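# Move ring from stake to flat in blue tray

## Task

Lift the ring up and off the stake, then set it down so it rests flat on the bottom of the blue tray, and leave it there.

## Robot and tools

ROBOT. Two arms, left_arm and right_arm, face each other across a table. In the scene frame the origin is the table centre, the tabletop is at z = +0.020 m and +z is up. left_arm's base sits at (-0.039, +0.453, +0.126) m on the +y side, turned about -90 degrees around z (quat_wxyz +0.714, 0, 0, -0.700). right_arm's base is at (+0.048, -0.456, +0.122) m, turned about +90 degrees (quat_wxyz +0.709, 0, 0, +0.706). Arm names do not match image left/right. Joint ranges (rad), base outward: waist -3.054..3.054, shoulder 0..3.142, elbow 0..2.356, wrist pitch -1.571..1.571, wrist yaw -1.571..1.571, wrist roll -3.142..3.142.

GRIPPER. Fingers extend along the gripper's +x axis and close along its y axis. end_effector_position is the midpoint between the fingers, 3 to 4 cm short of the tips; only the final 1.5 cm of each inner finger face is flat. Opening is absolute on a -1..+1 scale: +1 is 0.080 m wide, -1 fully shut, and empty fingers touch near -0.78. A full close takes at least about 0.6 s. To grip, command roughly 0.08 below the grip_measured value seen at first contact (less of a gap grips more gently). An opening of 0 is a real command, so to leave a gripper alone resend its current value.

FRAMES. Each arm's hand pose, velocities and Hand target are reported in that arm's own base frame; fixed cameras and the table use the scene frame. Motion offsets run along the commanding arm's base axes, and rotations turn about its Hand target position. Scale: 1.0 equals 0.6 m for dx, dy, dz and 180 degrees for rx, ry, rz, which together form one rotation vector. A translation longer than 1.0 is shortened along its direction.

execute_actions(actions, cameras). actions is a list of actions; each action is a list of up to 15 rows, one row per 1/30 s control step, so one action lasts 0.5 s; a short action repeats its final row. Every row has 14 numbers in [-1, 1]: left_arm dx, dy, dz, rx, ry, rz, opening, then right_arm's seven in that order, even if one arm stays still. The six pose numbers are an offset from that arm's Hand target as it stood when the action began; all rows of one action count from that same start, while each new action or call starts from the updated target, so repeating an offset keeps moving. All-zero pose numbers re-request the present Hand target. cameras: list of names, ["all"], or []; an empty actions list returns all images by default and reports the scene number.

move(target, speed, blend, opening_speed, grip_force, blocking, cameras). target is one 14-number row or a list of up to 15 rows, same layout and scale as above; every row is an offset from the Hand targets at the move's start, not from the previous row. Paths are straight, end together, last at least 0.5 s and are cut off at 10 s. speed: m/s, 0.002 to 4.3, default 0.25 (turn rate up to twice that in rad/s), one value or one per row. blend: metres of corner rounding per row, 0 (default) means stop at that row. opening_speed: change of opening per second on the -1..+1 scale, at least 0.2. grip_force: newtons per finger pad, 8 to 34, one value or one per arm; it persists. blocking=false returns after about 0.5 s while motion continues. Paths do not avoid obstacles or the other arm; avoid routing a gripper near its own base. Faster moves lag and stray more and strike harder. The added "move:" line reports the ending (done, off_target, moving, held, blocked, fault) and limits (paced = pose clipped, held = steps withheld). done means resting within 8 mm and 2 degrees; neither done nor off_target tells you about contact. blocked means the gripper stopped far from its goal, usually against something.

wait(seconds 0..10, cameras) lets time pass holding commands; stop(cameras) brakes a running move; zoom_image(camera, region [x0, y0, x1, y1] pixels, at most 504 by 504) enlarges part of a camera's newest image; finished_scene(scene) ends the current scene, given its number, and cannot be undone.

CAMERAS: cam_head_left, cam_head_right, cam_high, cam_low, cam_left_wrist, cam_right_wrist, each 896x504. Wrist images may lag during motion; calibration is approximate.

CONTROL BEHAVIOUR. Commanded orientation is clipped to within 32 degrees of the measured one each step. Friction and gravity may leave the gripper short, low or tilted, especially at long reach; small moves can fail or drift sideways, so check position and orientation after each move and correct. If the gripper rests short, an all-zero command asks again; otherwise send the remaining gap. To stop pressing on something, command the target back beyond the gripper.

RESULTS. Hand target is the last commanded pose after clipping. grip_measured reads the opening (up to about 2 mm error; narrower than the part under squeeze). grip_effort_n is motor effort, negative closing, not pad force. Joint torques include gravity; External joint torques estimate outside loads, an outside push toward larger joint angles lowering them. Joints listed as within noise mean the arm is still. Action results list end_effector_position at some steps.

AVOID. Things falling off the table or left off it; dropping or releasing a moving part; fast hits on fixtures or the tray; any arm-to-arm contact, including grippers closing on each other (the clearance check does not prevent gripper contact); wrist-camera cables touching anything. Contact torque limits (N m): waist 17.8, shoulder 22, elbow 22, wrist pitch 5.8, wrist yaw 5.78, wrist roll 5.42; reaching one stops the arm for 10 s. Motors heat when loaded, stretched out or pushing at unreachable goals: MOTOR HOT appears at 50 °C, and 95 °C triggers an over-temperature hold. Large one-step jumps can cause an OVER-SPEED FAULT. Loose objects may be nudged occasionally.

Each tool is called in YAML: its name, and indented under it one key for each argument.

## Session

execute_actions:
  actions: []

zoom_image:
  camera: "cam_high"
  region: [300, 180, 600, 420]

Scene clock: 0.00 s.
left_arm: end_effector_position=(+0.2405, -0.3438, +0.0323) grip_measured=+1.000 grip_effort_n=n/a end_effector_quat_wxyz=(+0.844, +0.455, +0.180, -0.218) | right_arm: end_effector_position=(+0.2006, -0.2822, +0.1155) grip_measured=+1.000 grip_effort_n=n/a end_effector_quat_wxyz=(-0.352, -0.462, -0.236, +0.779)
Joint positions: left_arm=[-1.221 1.964 0.868 0.287 -0.803 0.278 0.08] | right_arm=[-0.75 1.852 1.45 -1.184 0.481 1.51 0.08]
Joint velocities: within noise
Joint torques (N m): no reading
External joint torques (N m): no reading
Heat: left arm: hottest elbow 30 °C (+0.0 °C/min); right arm: hottest wrist pitch 29 °C (+0.0 °C/min).
Hand target: left_arm +0.2410, -0.3447, +0.0344; +0.846, +0.453, +0.178, -0.217 | right_arm +0.2007, -0.2826, +0.1163; -0.352, -0.462, -0.235, +0.779
Tool commands: left_gripper/opening=+1.0 right_gripper/opening=+1.0
camera_calibration:
cam_left_wrist: T_world_to_cam=[[-0.498535, -0.501135, -0.707337, -0.0150548], [-0.27967, 0.865317, -0.415947, 0.42266], [0.820516, -0.00954326, -0.571543, -0.10659], [0, 0, 0, 1]] pos_world=[0.198159, -0.374297, 0.104235]
cam_right_wrist: T_world_to_cam=[[-0.753651, 0.656146, 0.0385145, 0.343129], [0.637848, 0.74426, -0.198058, 0.142008], [-0.15862, -0.1247, -0.979433, 0.187897], [0, 0, 0, 1]] pos_world=[0.197824, -0.307403, 0.198943]

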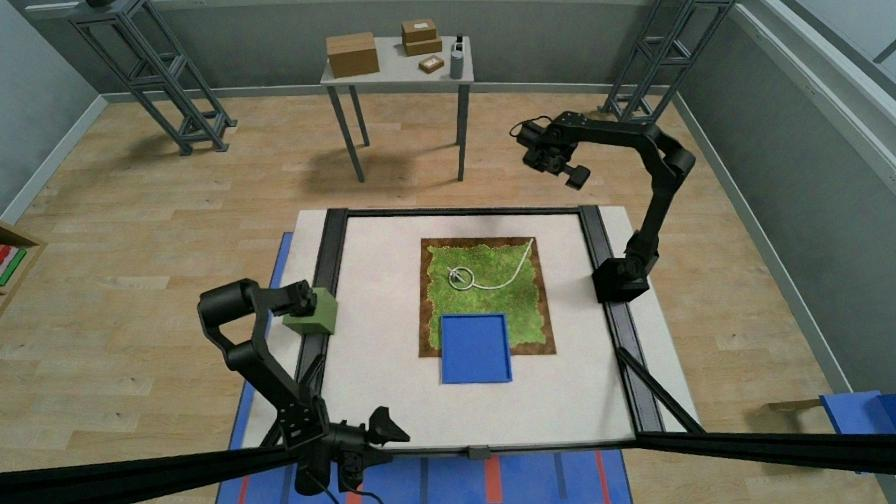

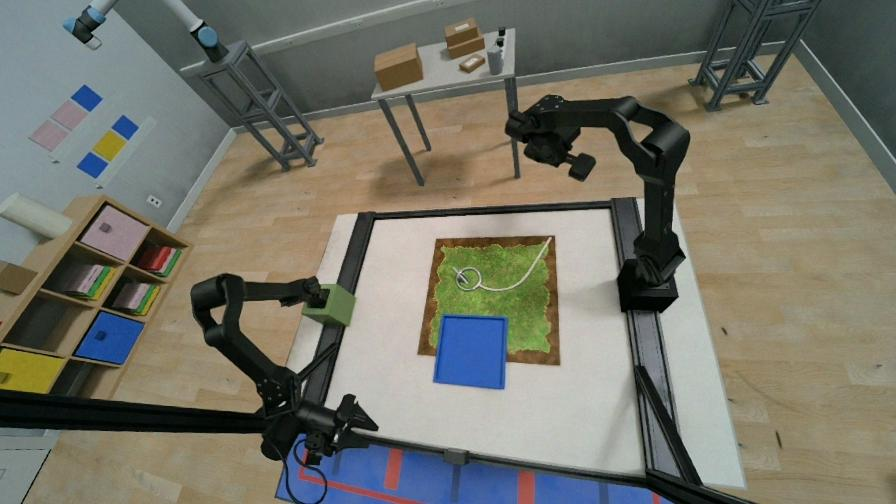

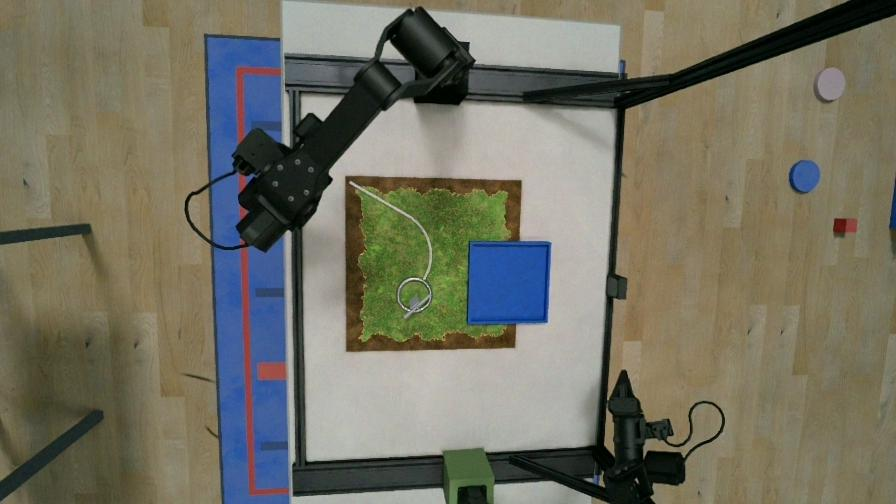

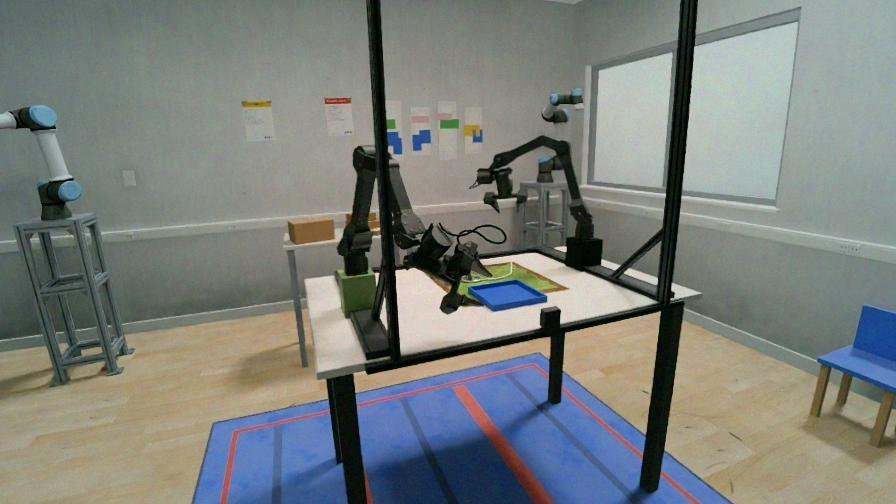

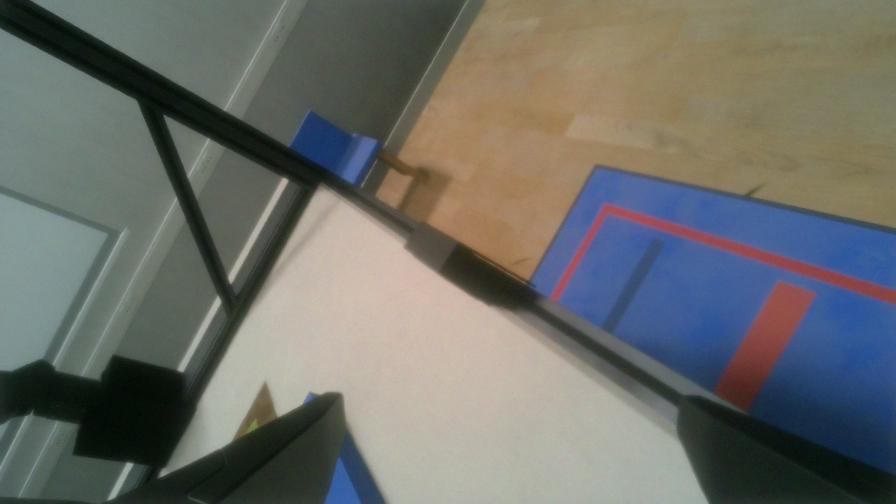

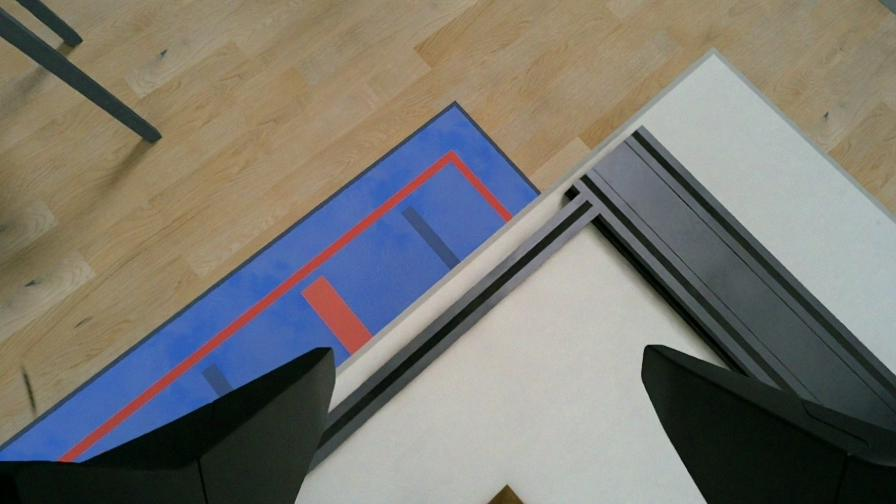

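Scaled by 1.680 from the camera's 896x504 image, which has a finer 1280x720 frame.

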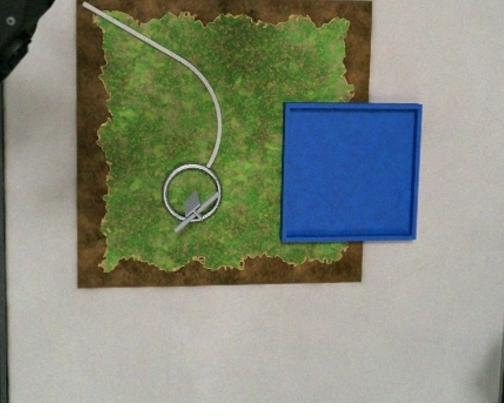

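zoom_image:
  camera: "cam_high"
  region: [380, 260, 460, 340]

Scaled by 6.300 from the camera's 896x504 image, which has a finer 1280x720 frame.

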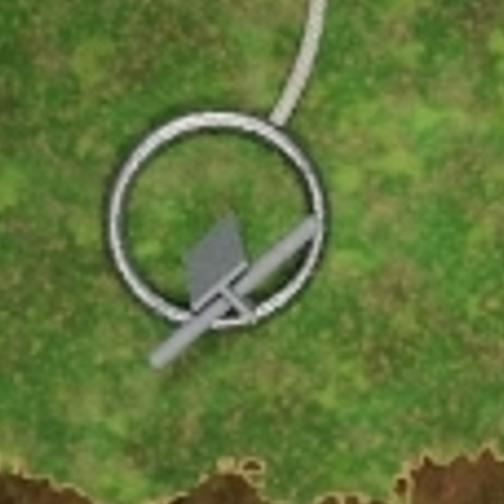

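move:
  target:
    - [0,0,0,0,0,0,1,0.4277,0.3733,-0.1272,0.1663,-0.0123,0.4375,0.3]
    - [0,0,0,0,0,0,1,0.4227,0.3733,-0.2772,0.1663,-0.0123,0.4375,0.3]
    - [0,0,0,0,0,0,1,0.4202,0.3733,-0.3305,0.1663,-0.0123,0.4375,0.3]
    - [0,0,0,0,0,0,1,0.4202,0.3733,-0.3305,0.1663,-0.0123,0.4375,-0.72]
  speed: [0.3,0.15,0.05,0.05]
  blend: [0.01,0.008,0,0]
  grip_force: 30
  opening_speed: 0.8
  cameras: ["cam_right_wrist","cam_low"]

Scene clock: 101.30 s.
left_arm: end_effector_position=(+0.2405, -0.3438, +0.0323) grip_measured=+1.000 grip_effort_n=-0.7 end_effector_quat_wxyz=(+0.844, +0.455, +0.180, -0.218) | right_arm: end_effector_position=(+0.4571, -0.0598, -0.0742) grip_measured=-0.621 grip_effort_n=-74.7 end_effector_quat_wxyz=(+0.650, +0.295, +0.636, -0.294)
Joint positions: left_arm=[-1.221 1.964 0.868 0.287 -0.803 0.278 0.08] | right_arm=[-0.129 2.507 1.789 -0.833 0.005 0.731 0.007]
Joint torques (N m): left_arm=[-0.04 -7.37 4.32 1.2 -0.43 -0.05] | right_arm=[-0.1 -8.83 4.52 0.37 -0.21 -0.16]
External joint torques (N m): left_arm=[-0.04 0.12 -0.36 -0.03 -0.11 -0.01] | right_arm=[-0.18 2.41 -0.58 0.01 -0.24 -0.16]
Heat: left arm: hottest shoulder 37 °C (+2.0 °C/min); right arm: hottest shoulder 34 °C (+4.0 °C/min).
Hand target: left_arm +0.2410, -0.3447, +0.0344; +0.846, +0.453, +0.178, -0.217 | right_arm +0.4529, -0.0586, -0.0819; +0.644, +0.293, +0.643, -0.293
Off the commanded pose: left_arm 0.002 m, 0 deg | right_arm 0.009 m, 1 deg.
grip_force (N): 30, 30
move: off_target (right_arm); target 4's new opening was sent with right_arm's hand 0.009 m and 1 deg from that target
camera_calibration:
cam_right_wrist: T_world_to_cam=[[-0.769887, -0.638159, -0.00517721, 0.324509], [-0.617269, 0.742576, 0.259922, 0.382969], [-0.162027, 0.203307, -0.965616, 0.0927752], [0, 0, 0, 1]] pos_world=[0.501262, -0.0961572, -0.00827706]
Images, in order (width x height): cam_low 896x504, cam_right_wrist 896x504.

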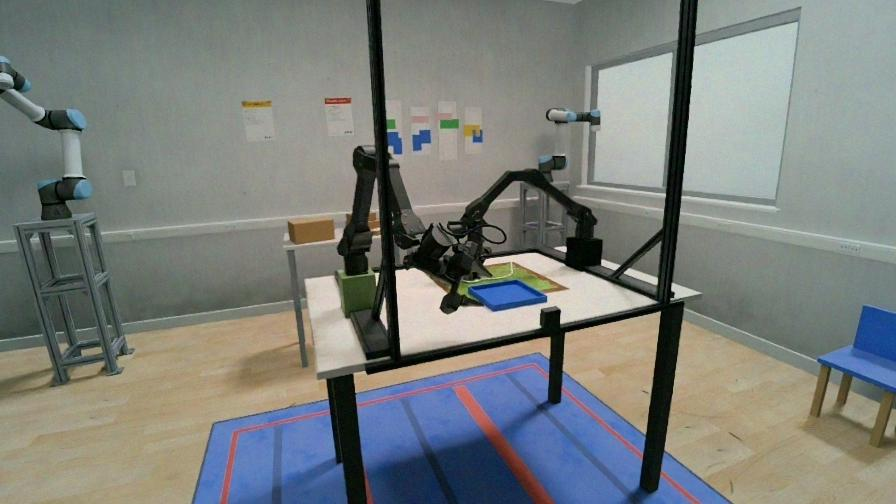

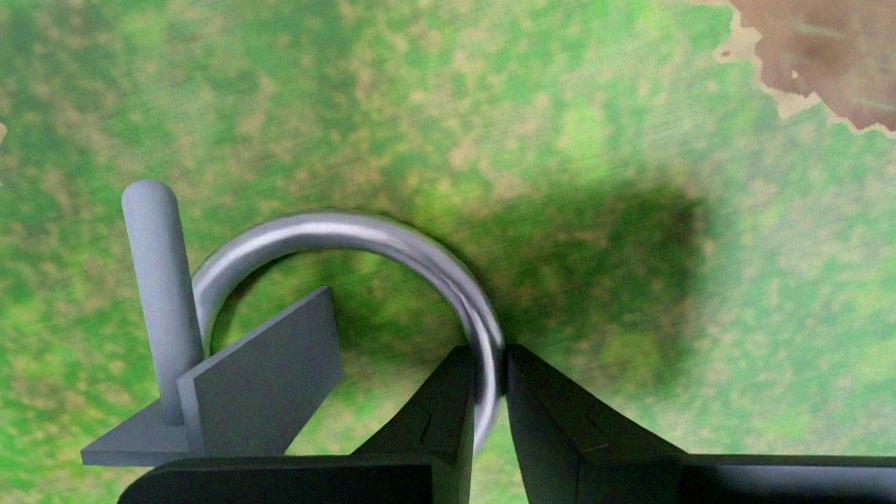

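move:
  target:
    - [0,0,0,0,0,0,1,0.0070,-0.0020,0.0428,0,0,0,-0.72]
    - [0,0,0,0,0,0,1,0.0465,-0.0118,0.0462,0,0,0,-0.72]
    - [0,0,0,0,0,0,1,0.0310,0.0060,0.0628,-0.1050,-0.0911,0,-0.72]
    - [0,0,0,0,0,0,1,0.0110,0.0292,0.0845,-0.189,-0.164,0,-0.72]
    - [0,0,0,0,0,0,1,-0.0655,0.1173,0.0845,-0.189,-0.164,0,-0.72]
    - [0,0,0,0,0,0,1,-0.0655,0.1173,0.1845,-0.189,-0.164,0,-0.72]
  speed: [0.08,0.08,0.12,0.12,0.12,0.15]
  blend: [0.005,0,0.005,0,0.01,0]
  cameras: ["cam_right_wrist","cam_high","cam_low"]

Scene clock: 192.93 s.
left_arm: end_effector_position=(+0.2405, -0.3438, +0.0323) grip_measured=+1.000 grip_effort_n=-1.2 end_effector_quat_wxyz=(+0.844, +0.455, +0.180, -0.218) | right_arm: end_effector_position=(+0.4109, +0.0117, +0.0224) grip_measured=-0.716 grip_effort_n=-16.0 end_effector_quat_wxyz=(+0.839, +0.152, +0.357, -0.382)
Joint positions: left_arm=[-1.221 1.964 0.868 0.287 -0.803 0.278 0.08] | right_arm=[0.262 1.989 1.101 -0.284 0.683 0.958 0.003]
Joint torques (N m): left_arm=[-0.05 -7.35 4.22 1.21 -0.42 -0.04] | right_arm=[-0.09 -8.81 6.29 0.78 0.71 0.22]
External joint torques (N m): left_arm=[-0.03 0.15 -0.47 -0.03 -0.1 -0.01] | right_arm=[-0.1 -0.5 1.09 -0.1 0.3 0.21]
Heat: left arm: hottest shoulder 39 °C (+1.0 °C/min); right arm: hottest shoulder 43 °C (+4.0 °C/min).
Hand target: left_arm +0.2410, -0.3447, +0.0344; +0.846, +0.453, +0.178, -0.217 | right_arm +0.4137, +0.0117, +0.0287; +0.841, +0.158, +0.348, -0.383
Off the commanded pose: left_arm 0.002 m, 0 deg | right_arm 0.007 m, 1 deg.
grip_force (N): 30, 30
move: done
camera_calibration:
cam_right_wrist: T_world_to_cam=[[-0.76036, -0.649457, 0.00763613, 0.330974], [-0.574654, 0.66721, -0.473923, 0.275968], [0.302698, -0.36474, -0.880533, -0.0222061], [0, 0, 0, 1]] pos_world=[0.416967, 0.0227253, 0.108707]
Images, in order (width x height): cam_high 896x504, cam_low 896x504, cam_right_wrist 896x504.

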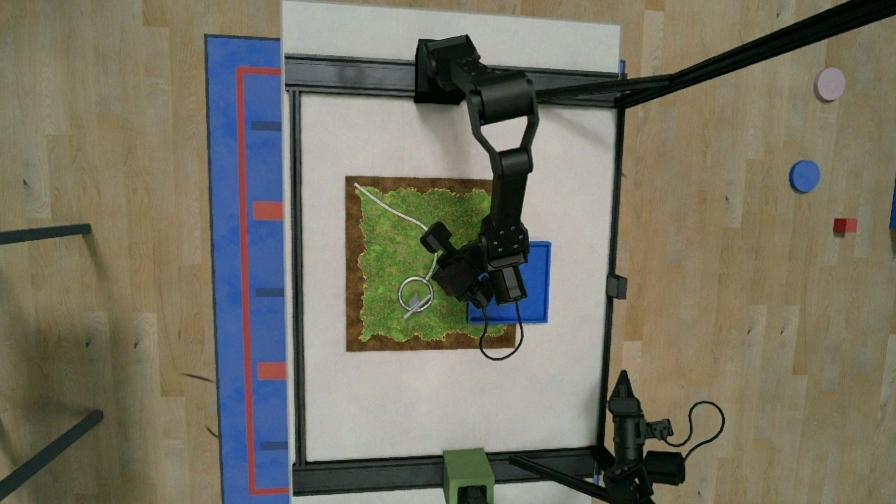

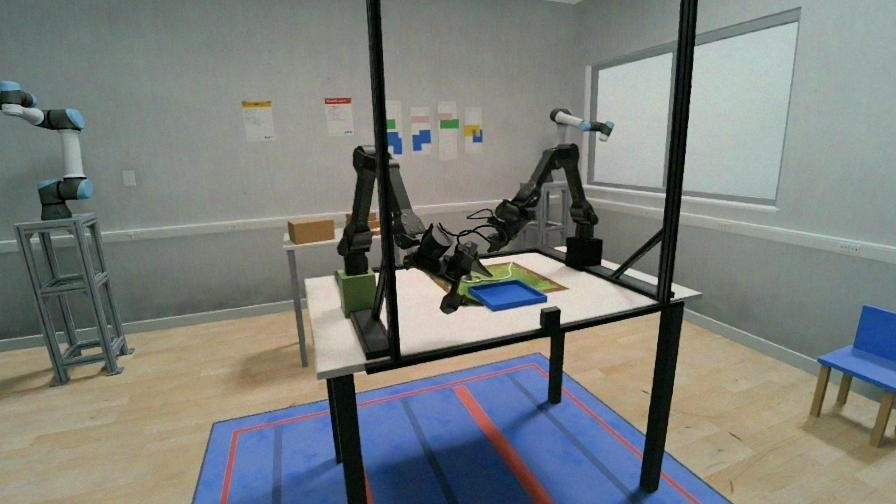

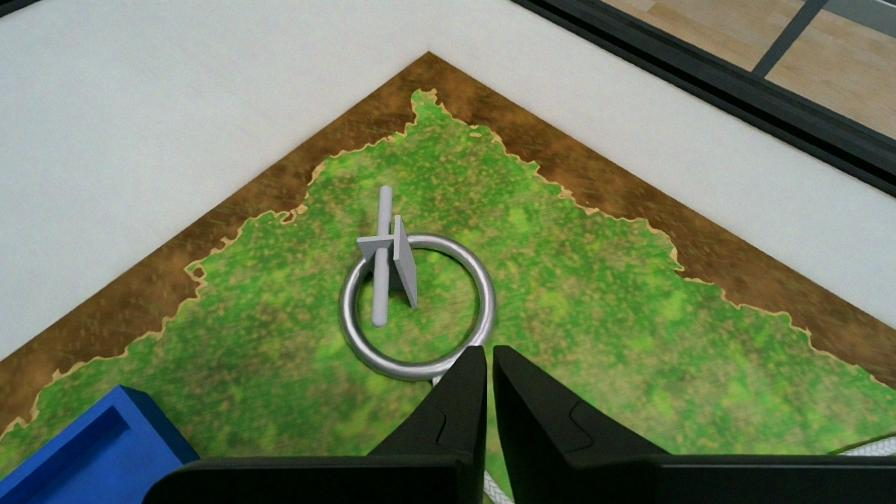

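zoom_image:
  camera: "cam_right_wrist"
  region: [320, 170, 520, 390]

zoom_image:
  camera: "cam_high"
  region: [380, 260, 460, 340]

Scaled by 2.291 from the camera's 896x504 image, which has a finer 1280x720 frame.

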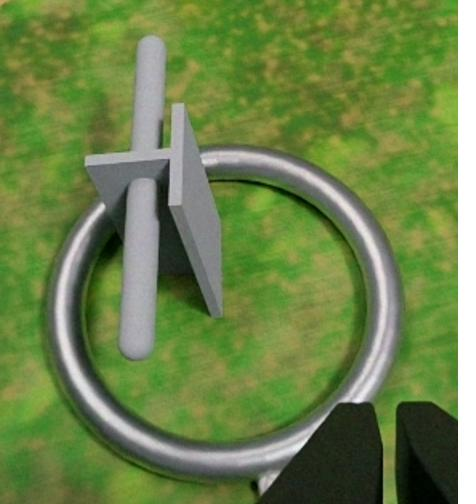

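Scaled by 6.300 from the camera's 896x504 image, which has a finer 1280x720 frame.

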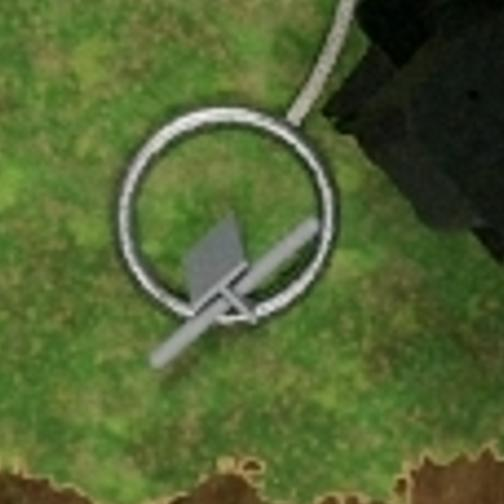

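move:
  target:
    - [0,0,0,0,0,0,1,0.0705,-0.1113,-0.0145,0.189,0.164,0,0.3]
    - [0,0,0,0,0,0,1,0.0663,-0.1110,-0.1312,0.189,0.164,0,0.3]
    - [0,0,0,0,0,0,1,0.0635,-0.1093,-0.1845,0.189,0.164,0,0.3]
    - [0,0,0,0,0,0,1,0.0635,-0.1093,-0.1845,0.189,0.164,0,-0.72]
  speed: [0.25,0.15,0.05,0.05]
  blend: [0.01,0.008,0,0]
  opening_speed: 0.9
  cameras: ["cam_right_wrist"]

Scene clock: 420.50 s.
left_arm: end_effector_position=(+0.2405, -0.3438, +0.0323) grip_measured=+1.000 grip_effort_n=-0.7 end_effector_quat_wxyz=(+0.844, +0.455, +0.180, -0.218) | right_arm: end_effector_position=(+0.4558, -0.0556, -0.0743) grip_measured=-0.623 grip_effort_n=-75.1 end_effector_quat_wxyz=(+0.650, +0.295, +0.636, -0.294)
Joint positions: left_arm=[-1.221 1.964 0.868 0.287 -0.803 0.278 0.08] | right_arm=[-0.12 2.501 1.776 -0.827 0.005 0.739 0.007]
Joint torques (N m): left_arm=[0 -7.36 4.2 1.19 -0.43 -0.04] | right_arm=[-0.01 -8.76 4.58 0.36 -0.21 -0.11]
External joint torques (N m): left_arm=[0.03 0.09 -0.45 -0.03 -0.12 -0.01] | right_arm=[0.06 2.41 -0.51 0.01 -0.25 -0.11]
Heat: left arm: hottest shoulder 41 °C (+1.0 °C/min); right arm: hottest shoulder 41 °C (+1.0 °C/min).
Hand target: left_arm +0.2410, -0.3447, +0.0344; +0.846, +0.453, +0.178, -0.217 | right_arm +0.4518, -0.0540, -0.0819; +0.644, +0.293, +0.643, -0.293
Off the commanded pose: left_arm 0.002 m, 0 deg | right_arm 0.009 m, 1 deg.
grip_force (N): 30, 30
move: off_target (right_arm)
camera_calibration:
cam_right_wrist: T_world_to_cam=[[-0.769632, -0.63847, -0.00475155, 0.326035], [-0.617457, 0.742367, 0.260073, 0.379149], [-0.162521, 0.203095, -0.965577, 0.091841], [0, 0, 0, 1]] pos_world=[0.499961, -0.091957, -0.0083777]
Images, in order (width x height): cam_right_wrist 896x504.

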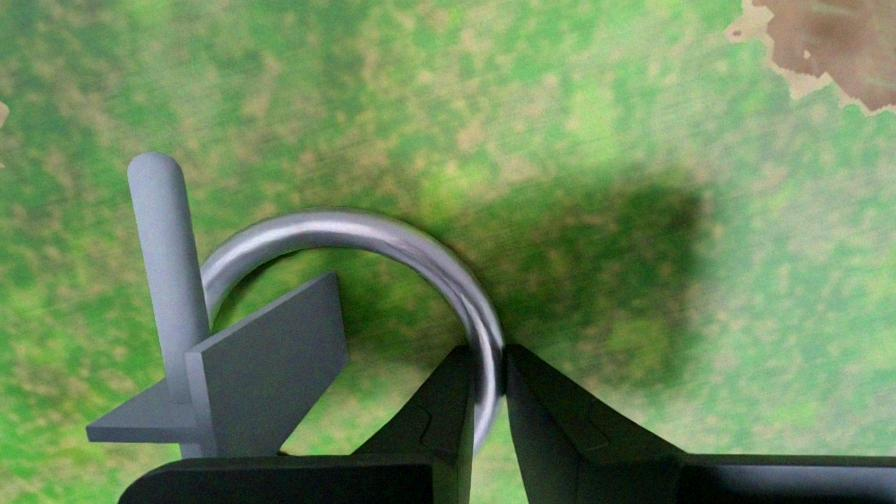

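move:
  target:
    - [0,0,0,0,0,0,1,0.0067,-0.0027,0.0560,0,0,0,-0.72]
    - [0,0,0,0,0,0,1,0.0447,-0.0337,0.0593,0,0,0,-0.72]
  speed: [0.08,0.08]
  blend: [0.005,0]
  cameras: ["cam_right_wrist","cam_head_right"]

Scene clock: 495.47 s.
left_arm: end_effector_position=(+0.2405, -0.3438, +0.0323) grip_measured=+1.000 grip_effort_n=-1.2 end_effector_quat_wxyz=(+0.844, +0.455, +0.180, -0.218) | right_arm: end_effector_position=(+0.4765, -0.0746, -0.0449) grip_measured=-0.623 grip_effort_n=-75.1 end_effector_quat_wxyz=(+0.643, +0.293, +0.642, -0.297)
Joint positions: left_arm=[-1.221 1.964 0.868 0.287 -0.803 0.278 0.08] | right_arm=[-0.154 2.565 2.026 -1.032 0.005 0.707 0.007]
Joint torques (N m): left_arm=[-0.08 -7.43 4.21 1.2 -0.43 -0.05] | right_arm=[-0.03 -9.82 7.24 0.08 -0.21 -0.19]
External joint torques (N m): left_arm=[-0.14 0.04 -0.44 -0.02 -0.1 -0.01] | right_arm=[-0.05 1.99 1.79 -0.25 -0.24 -0.19]
Heat: left arm: hottest shoulder 41 °C (+0.0 °C/min); right arm: hottest shoulder 46 °C (+3.0 °C/min).
Hand target: left_arm +0.2410, -0.3447, +0.0344; +0.846, +0.453, +0.178, -0.217 | right_arm +0.4785, -0.0741, -0.0465; +0.644, +0.293, +0.643, -0.293
Off the commanded pose: left_arm 0.002 m, 0 deg | right_arm 0.003 m, 0 deg.
grip_force (N): 30, 30
move: done
camera_calibration:
cam_right_wrist: T_world_to_cam=[[-0.770576, -0.637285, 0.00899831, 0.331178], [-0.611021, 0.742687, 0.273987, 0.395991], [-0.181291, 0.205629, -0.961691, 0.136718], [0, 0, 0, 1]] pos_world=[0.521942, -0.111156, 0.0200044]
Images, in order (width x height): cam_head_right 896x504, cam_right_wrist 896x504.

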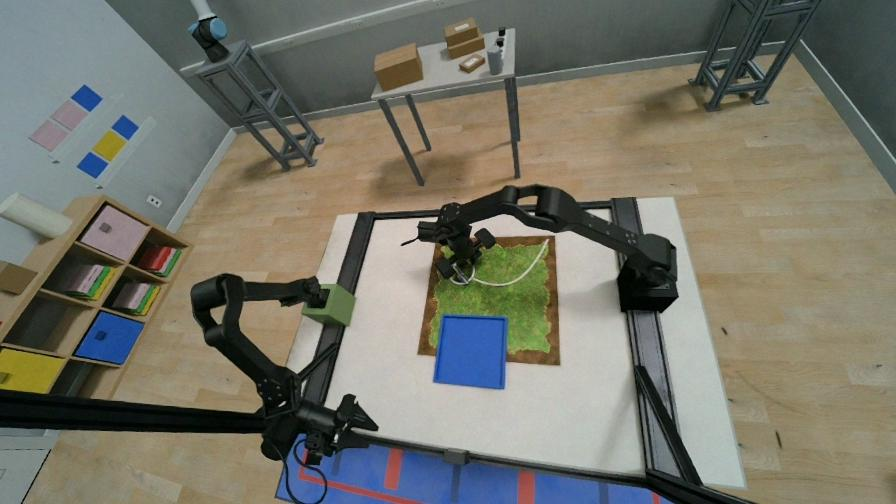

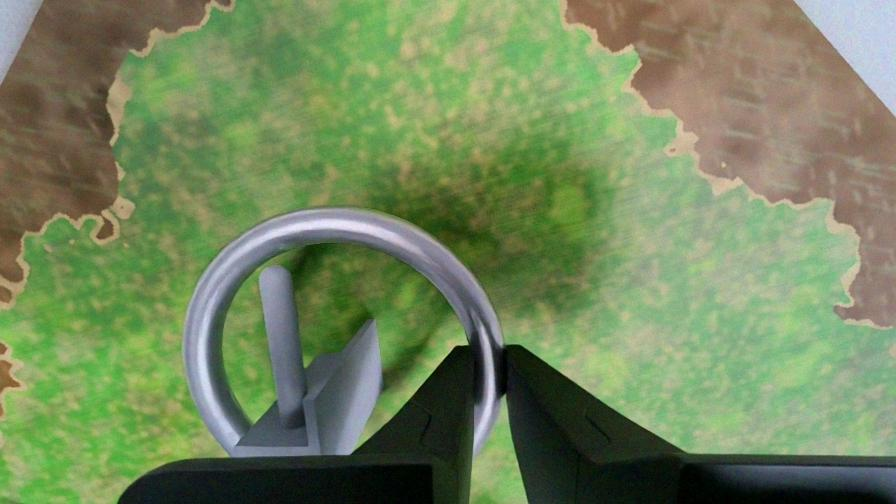

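zoom_image:
  camera: "cam_right_wrist"
  region: [170, 190, 520, 480]

Scaled by 1.440 from the camera's 896x504 image, which has a finer 1280x720 frame.

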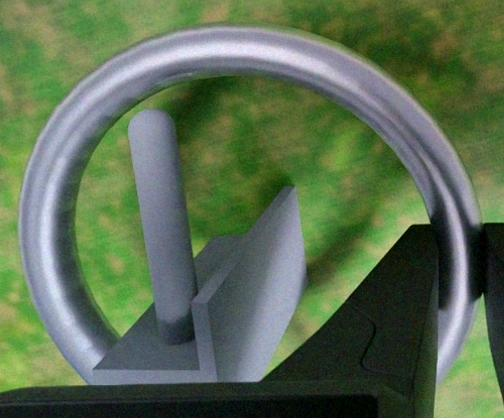

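move:
  target: [0,0,0,0,0,0,1,-0.0135,0.0155,0.0157,-0.0840,-0.0729,0,-0.72]
  speed: 0.07
  cameras: ["cam_right_wrist"]

zoom_image:
  camera: "cam_right_wrist"
  region: [170, 190, 520, 480]

Scene clock: 697.73 s.
left_arm: end_effector_position=(+0.2405, -0.3438, +0.0323) grip_measured=+1.000 grip_effort_n=-1.2 end_effector_quat_wxyz=(+0.844, +0.455, +0.180, -0.218) | right_arm: end_effector_position=(+0.4677, -0.0652, -0.0472) grip_measured=-0.623 grip_effort_n=-75.1 end_effector_quat_wxyz=(+0.739, +0.235, +0.533, -0.338)
Joint positions: left_arm=[-1.221 1.964 0.868 0.287 -0.803 0.278 0.08] | right_arm=[-0.063 2.354 1.575 -0.565 0.239 0.757 0.007]
Joint torques (N m): left_arm=[-0.05 -7.46 4.23 1.18 -0.43 -0.02] | right_arm=[0.14 -12.61 4.95 0.89 0.51 0.19]
External joint torques (N m): left_arm=[0.03 -0.01 -0.43 -0.05 -0.12 0.01] | right_arm=[0.23 -2.01 -0.35 0.19 0.32 0.19]
Heat: left arm: hottest shoulder 43 °C (+1.0 °C/min); right arm: hottest shoulder 50 °C (+2.0 °C/min). Fold the right arm in close to its base, or ease its load, before you think long.
Hand target: left_arm +0.2410, -0.3447, +0.0344; +0.846, +0.453, +0.178, -0.217 | right_arm +0.4704, -0.0649, -0.0370; +0.746, +0.238, +0.522, -0.339
Off the commanded pose: left_arm 0.002 m, 0 deg | right_arm 0.010 m, 1 deg.
MOTOR HOT: joint 2 (shoulder) of the right arm reports 50 °C; the controller stops that arm at 95 °C. To cool a motor, set the load down, stop pushing, or move to a pose that needs little force.
grip_force (N): 30, 30
move: off_target (right_arm)
camera_calibration:
cam_right_wrist: T_world_to_cam=[[-0.763952, -0.64517, 0.0115029, 0.326991], [-0.644908, 0.762799, -0.0472459, 0.386171], [0.0217072, -0.0435119, -0.998817, 0.0180005], [0, 0, 0, 1]] pos_world=[0.498459, -0.0828228, 0.0324629]
Images, in order (width x height): cam_right_wrist 896x504.

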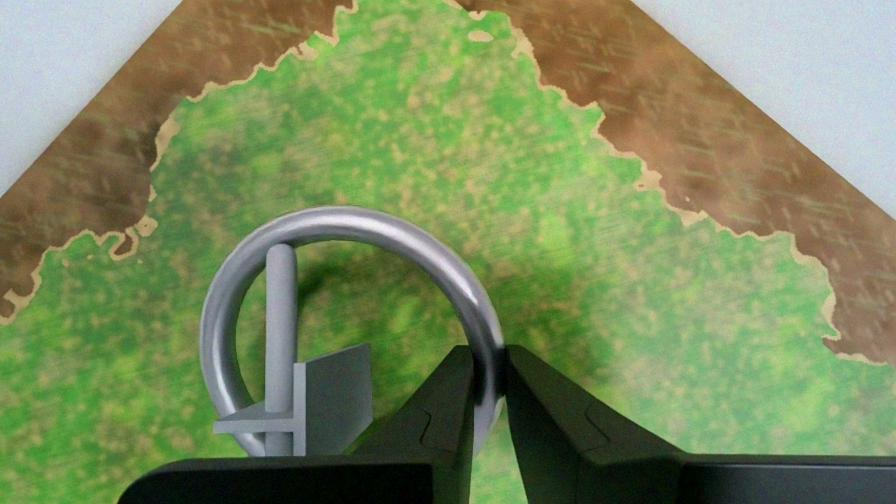

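Scaled by 1.440 from the camera's 896x504 image, which has a finer 1280x720 frame.

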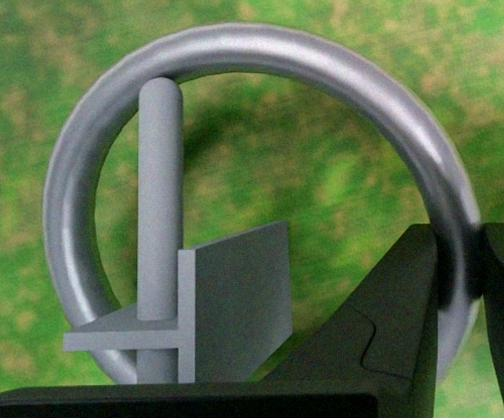

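move:
  target:
    - [0,0,0,0,0,0,1,0.0082,-0.0095,0.0,0.0210,0.0182,0,-0.72]
    - [0,0,0,0,0,0,1,0.0082,-0.0095,0.0167,0.0210,0.0182,0,-0.72]
  speed: 0.06
  cameras: ["cam_right_wrist"]

zoom_image:
  camera: "cam_right_wrist"
  region: [170, 190, 520, 480]

Scene clock: 803.27 s.
left_arm: end_effector_position=(+0.2405, -0.3438, +0.0323) grip_measured=+1.000 grip_effort_n=-1.2 end_effector_quat_wxyz=(+0.844, +0.455, +0.180, -0.218) | right_arm: end_effector_position=(+0.4700, -0.0702, -0.0343) grip_measured=-0.623 grip_effort_n=-75.1 end_effector_quat_wxyz=(+0.716, +0.249, +0.560, -0.334)
Joint positions: left_arm=[-1.221 1.964 0.868 0.287 -0.803 0.278 0.08] | right_arm=[-0.09 2.375 1.69 -0.715 0.186 0.751 0.007]
Joint torques (N m): left_arm=[-0.04 -7.37 4.27 1.2 -0.42 -0.02] | right_arm=[-0.32 -11.16 7.29 0.51 -0.09 -0.16]
External joint torques (N m): left_arm=[-0.05 0.1 -0.37 -0.02 -0.1 0.01] | right_arm=[-0.47 -0.21 1.81 -0.11 -0.23 -0.16]
Heat: left arm: hottest shoulder 43 °C (+0.0 °C/min); right arm: hottest shoulder 55 °C (+4.0 °C/min). Fold the right arm in close to its base, or ease its load, before you think long.
Hand target: left_arm +0.2410, -0.3447, +0.0344; +0.846, +0.453, +0.178, -0.217 | right_arm +0.4753, -0.0705, -0.0270; +0.722, +0.252, +0.554, -0.329
Off the commanded pose: left_arm 0.002 m, 0 deg | right_arm 0.009 m, 1 deg.
MOTOR HOT: still on. Joint 2 (shoulder) of the right arm reports 55 °C.
grip_force (N): 30, 30
move: off_target (right_arm)
camera_calibration:
cam_right_wrist: T_world_to_cam=[[-0.769816, -0.638029, 0.0173577, 0.328795], [-0.637458, 0.769926, 0.0293583, 0.391681], [-0.0320956, 0.0115357, -0.999418, 0.0596928], [0, 0, 0, 1]] pos_world=[0.504708, -0.0924727, 0.0424518]
Images, in order (width x height): cam_right_wrist 896x504.

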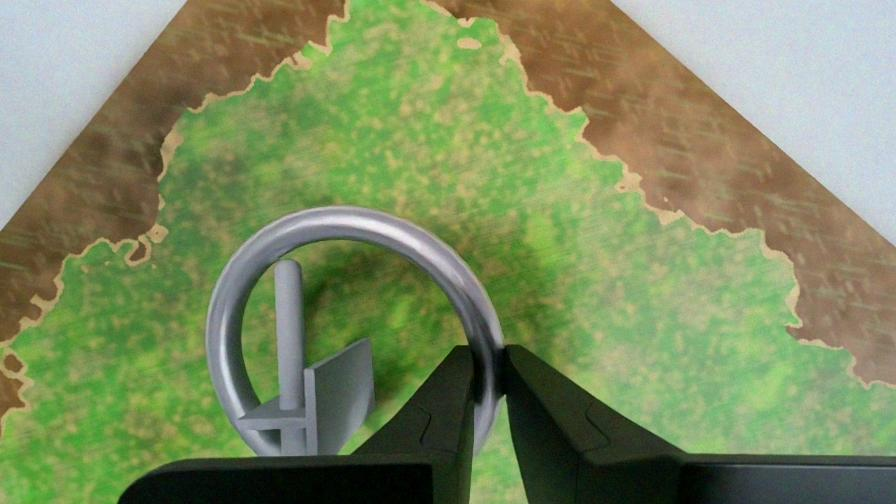

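Scaled by 1.440 from the camera's 896x504 image, which has a finer 1280x720 frame.

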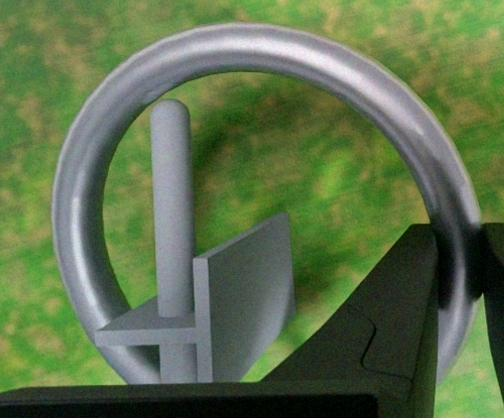

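move:
  target:
    - [0,0,0,0,0,0,1,-0.0092,0.0107,-0.0033,-0.0630,-0.0547,0,-0.72]
    - [0,0,0,0,0,0,1,-0.0283,0.0327,-0.0083,-0.1260,-0.1093,0,-0.72]
    - [0,0,0,0,0,0,1,-0.0993,0.1145,-0.0083,-0.1260,-0.1093,0,-0.72]
    - [0,0,0,0,0,0,1,-0.0993,0.1145,0.0917,-0.1260,-0.1093,0,-0.72]
    - [0,0,0,0,0,0,1,-0.0795,0.3778,0.0117,0.0630,0.0547,0,-0.72]
  speed: [0.08,0.08,0.12,0.15,0.25]
  blend: [0.003,0,0.008,0.015,0]
  cameras: ["cam_right_wrist","cam_low","cam_high"]

Scene clock: 851.63 s.
left_arm: end_effector_position=(+0.2405, -0.3438, +0.0323) grip_measured=+1.000 grip_effort_n=-0.7 end_effector_quat_wxyz=(+0.844, +0.455, +0.180, -0.218) | right_arm: end_effector_position=(+0.4259, +0.1544, -0.0188) grip_measured=-0.623 grip_effort_n=-75.1 end_effector_quat_wxyz=(+0.646, +0.289, +0.643, -0.293)
Joint positions: left_arm=[-1.221 1.964 0.868 0.287 -0.803 0.278 0.08] | right_arm=[0.35 2.4 1.827 -0.998 0.007 1.197 0.007]
Joint torques (N m): left_arm=[-0.03 -7.34 4.26 1.21 -0.43 -0.03] | right_arm=[-0.16 -9.24 7.16 0.09 -0.25 0.2]
External joint torques (N m): left_arm=[-0.02 0.17 -0.45 -0.04 -0.12 0] | right_arm=[-0.24 1.7 1.8 -0.22 -0.3 0.2]
Heat: left arm: hottest shoulder 43 °C (+0.0 °C/min); right arm: hottest shoulder 56 °C (+2.0 °C/min). Fold the right arm in close to its base, or ease its load, before you think long.
Hand target: left_arm +0.2410, -0.3447, +0.0344; +0.846, +0.453, +0.178, -0.217 | right_arm +0.4277, +0.1561, -0.0199; +0.644, +0.293, +0.643, -0.293
Off the commanded pose: left_arm 0.002 m, 0 deg | right_arm 0.003 m, 1 deg.
MOTOR HOT: still on. Joint 2 (shoulder) of the right arm reports 56 °C.
grip_force (N): 30, 30
move: done
camera_calibration:
cam_right_wrist: T_world_to_cam=[[-0.762271, -0.647209, 0.00798145, 0.435858], [-0.621355, 0.735163, 0.271024, 0.193205], [-0.181277, 0.201635, -0.962539, 0.106123], [0, 0, 0, 1]] pos_world=[0.471528, 0.118656, 0.0463051]
Images, in order (width x height): cam_high 896x504, cam_low 896x504, cam_right_wrist 896x504.

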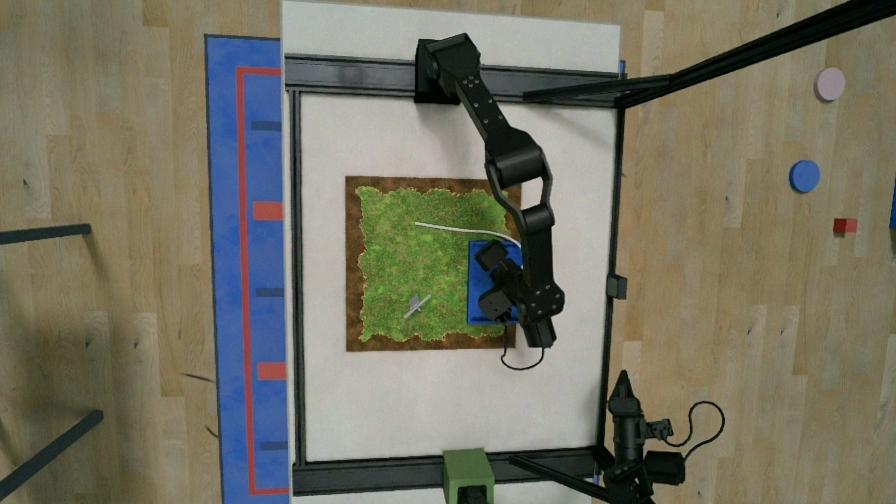

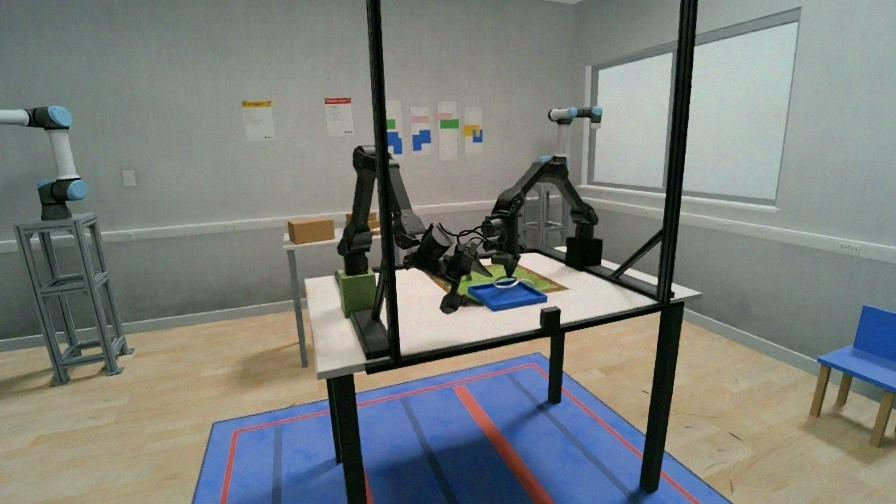

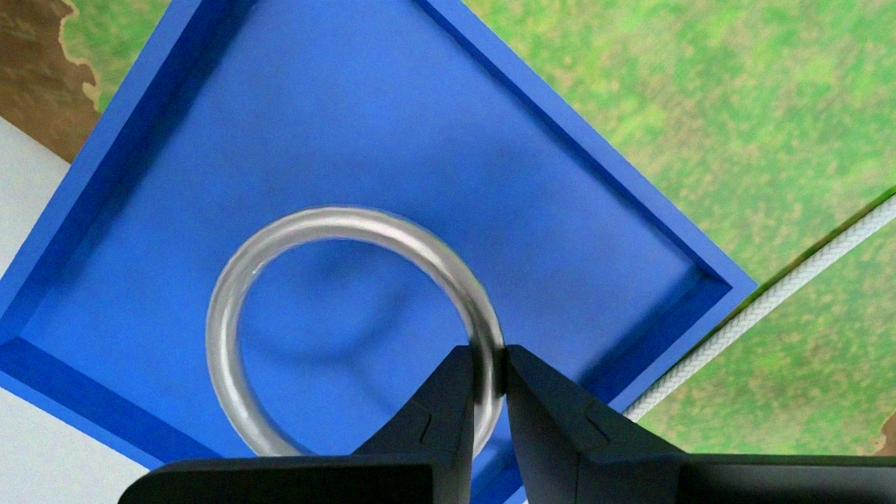

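move:
  target:
    - [0,0,0,0,0,0,1,0,0,-0.0502,0,0,0,-0.72]
    - [0,0,0,0,0,0,1,0,0,-0.0952,0,0,0,-0.72]
    - [0,0,0,0,0,0,1,0,0,-0.0835,0,0,0,-0.3]
    - [0,0,0,0,0,0,1,0,0,-0.0335,0,0,0,-0.3]
    - [0,0,0,0,0,0,1,-0.1,0,0.15,0,0,0,-0.3]
  speed: [0.12,0.05,0.05,0.06,0.2]
  blend: [0.005,0,0,0.005,0]
  opening_speed: 0.5
  cameras: ["cam_right_wrist","cam_low","cam_high"]

Scene clock: 880.27 s.
left_arm: end_effector_position=(+0.2405, -0.3438, +0.0323) grip_measured=+1.000 grip_effort_n=-0.7 end_effector_quat_wxyz=(+0.844, +0.455, +0.180, -0.218) | right_arm: end_effector_position=(+0.3699, +0.1558, +0.0683) grip_measured=-0.303 grip_effort_n=17.9 end_effector_quat_wxyz=(+0.646, +0.290, +0.643, -0.292)
Joint positions: left_arm=[-1.221 1.964 0.868 0.287 -0.803 0.278 0.08] | right_arm=[0.4 2.099 1.68 -1.151 0.004 1.249 0.021]
Joint torques (N m): left_arm=[0.04 -7.39 4.28 1.19 -0.44 -0.05] | right_arm=[0.06 -9.75 4.96 0.06 -0.15 0.2]
External joint torques (N m): left_arm=[0.09 0.19 -0.47 -0.07 -0.13 -0.02] | right_arm=[0.02 -0.4 -0.55 -0.23 -0.2 0.2]
Heat: left arm: hottest shoulder 43 °C (+0.0 °C/min); right arm: hottest shoulder 58 °C (+3.0 °C/min). Fold the right arm in close to its base, or ease its load, before you think long.
Hand target: left_arm +0.2410, -0.3447, +0.0344; +0.846, +0.453, +0.178, -0.217 | right_arm +0.3677, +0.1561, +0.0699; +0.644, +0.293, +0.643, -0.293
Off the commanded pose: left_arm 0.002 m, 0 deg | right_arm 0.003 m, 0 deg.
MOTOR HOT: still on. Joint 2 (shoulder) of the right arm reports 58 °C.
grip_force (N): 30, 30
move: done
camera_calibration:
cam_right_wrist: T_world_to_cam=[[-0.763245, -0.646081, 0.00614441, 0.393641], [-0.620245, 0.735321, 0.273128, 0.133361], [-0.180981, 0.204652, -0.961958, 0.178856], [0, 0, 0, 1]] pos_world=[0.41553, 0.119657, 0.133209]
Images, in order (width x height): cam_high 896x504, cam_low 896x504, cam_right_wrist 896x504.

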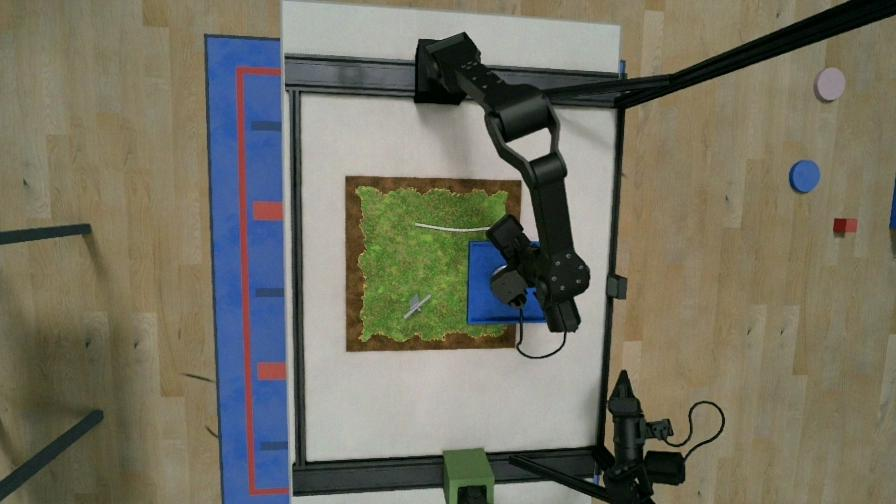

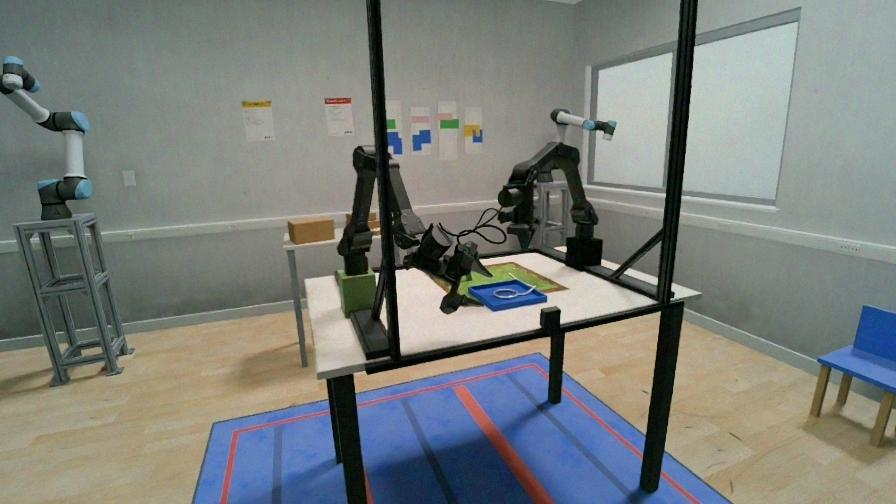

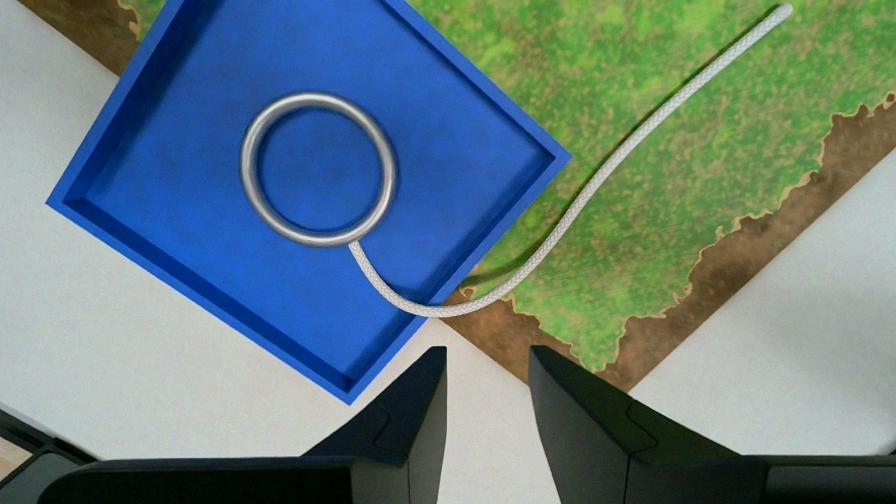

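finished_scene:
  scene: 2

The scene is finished: the task was done.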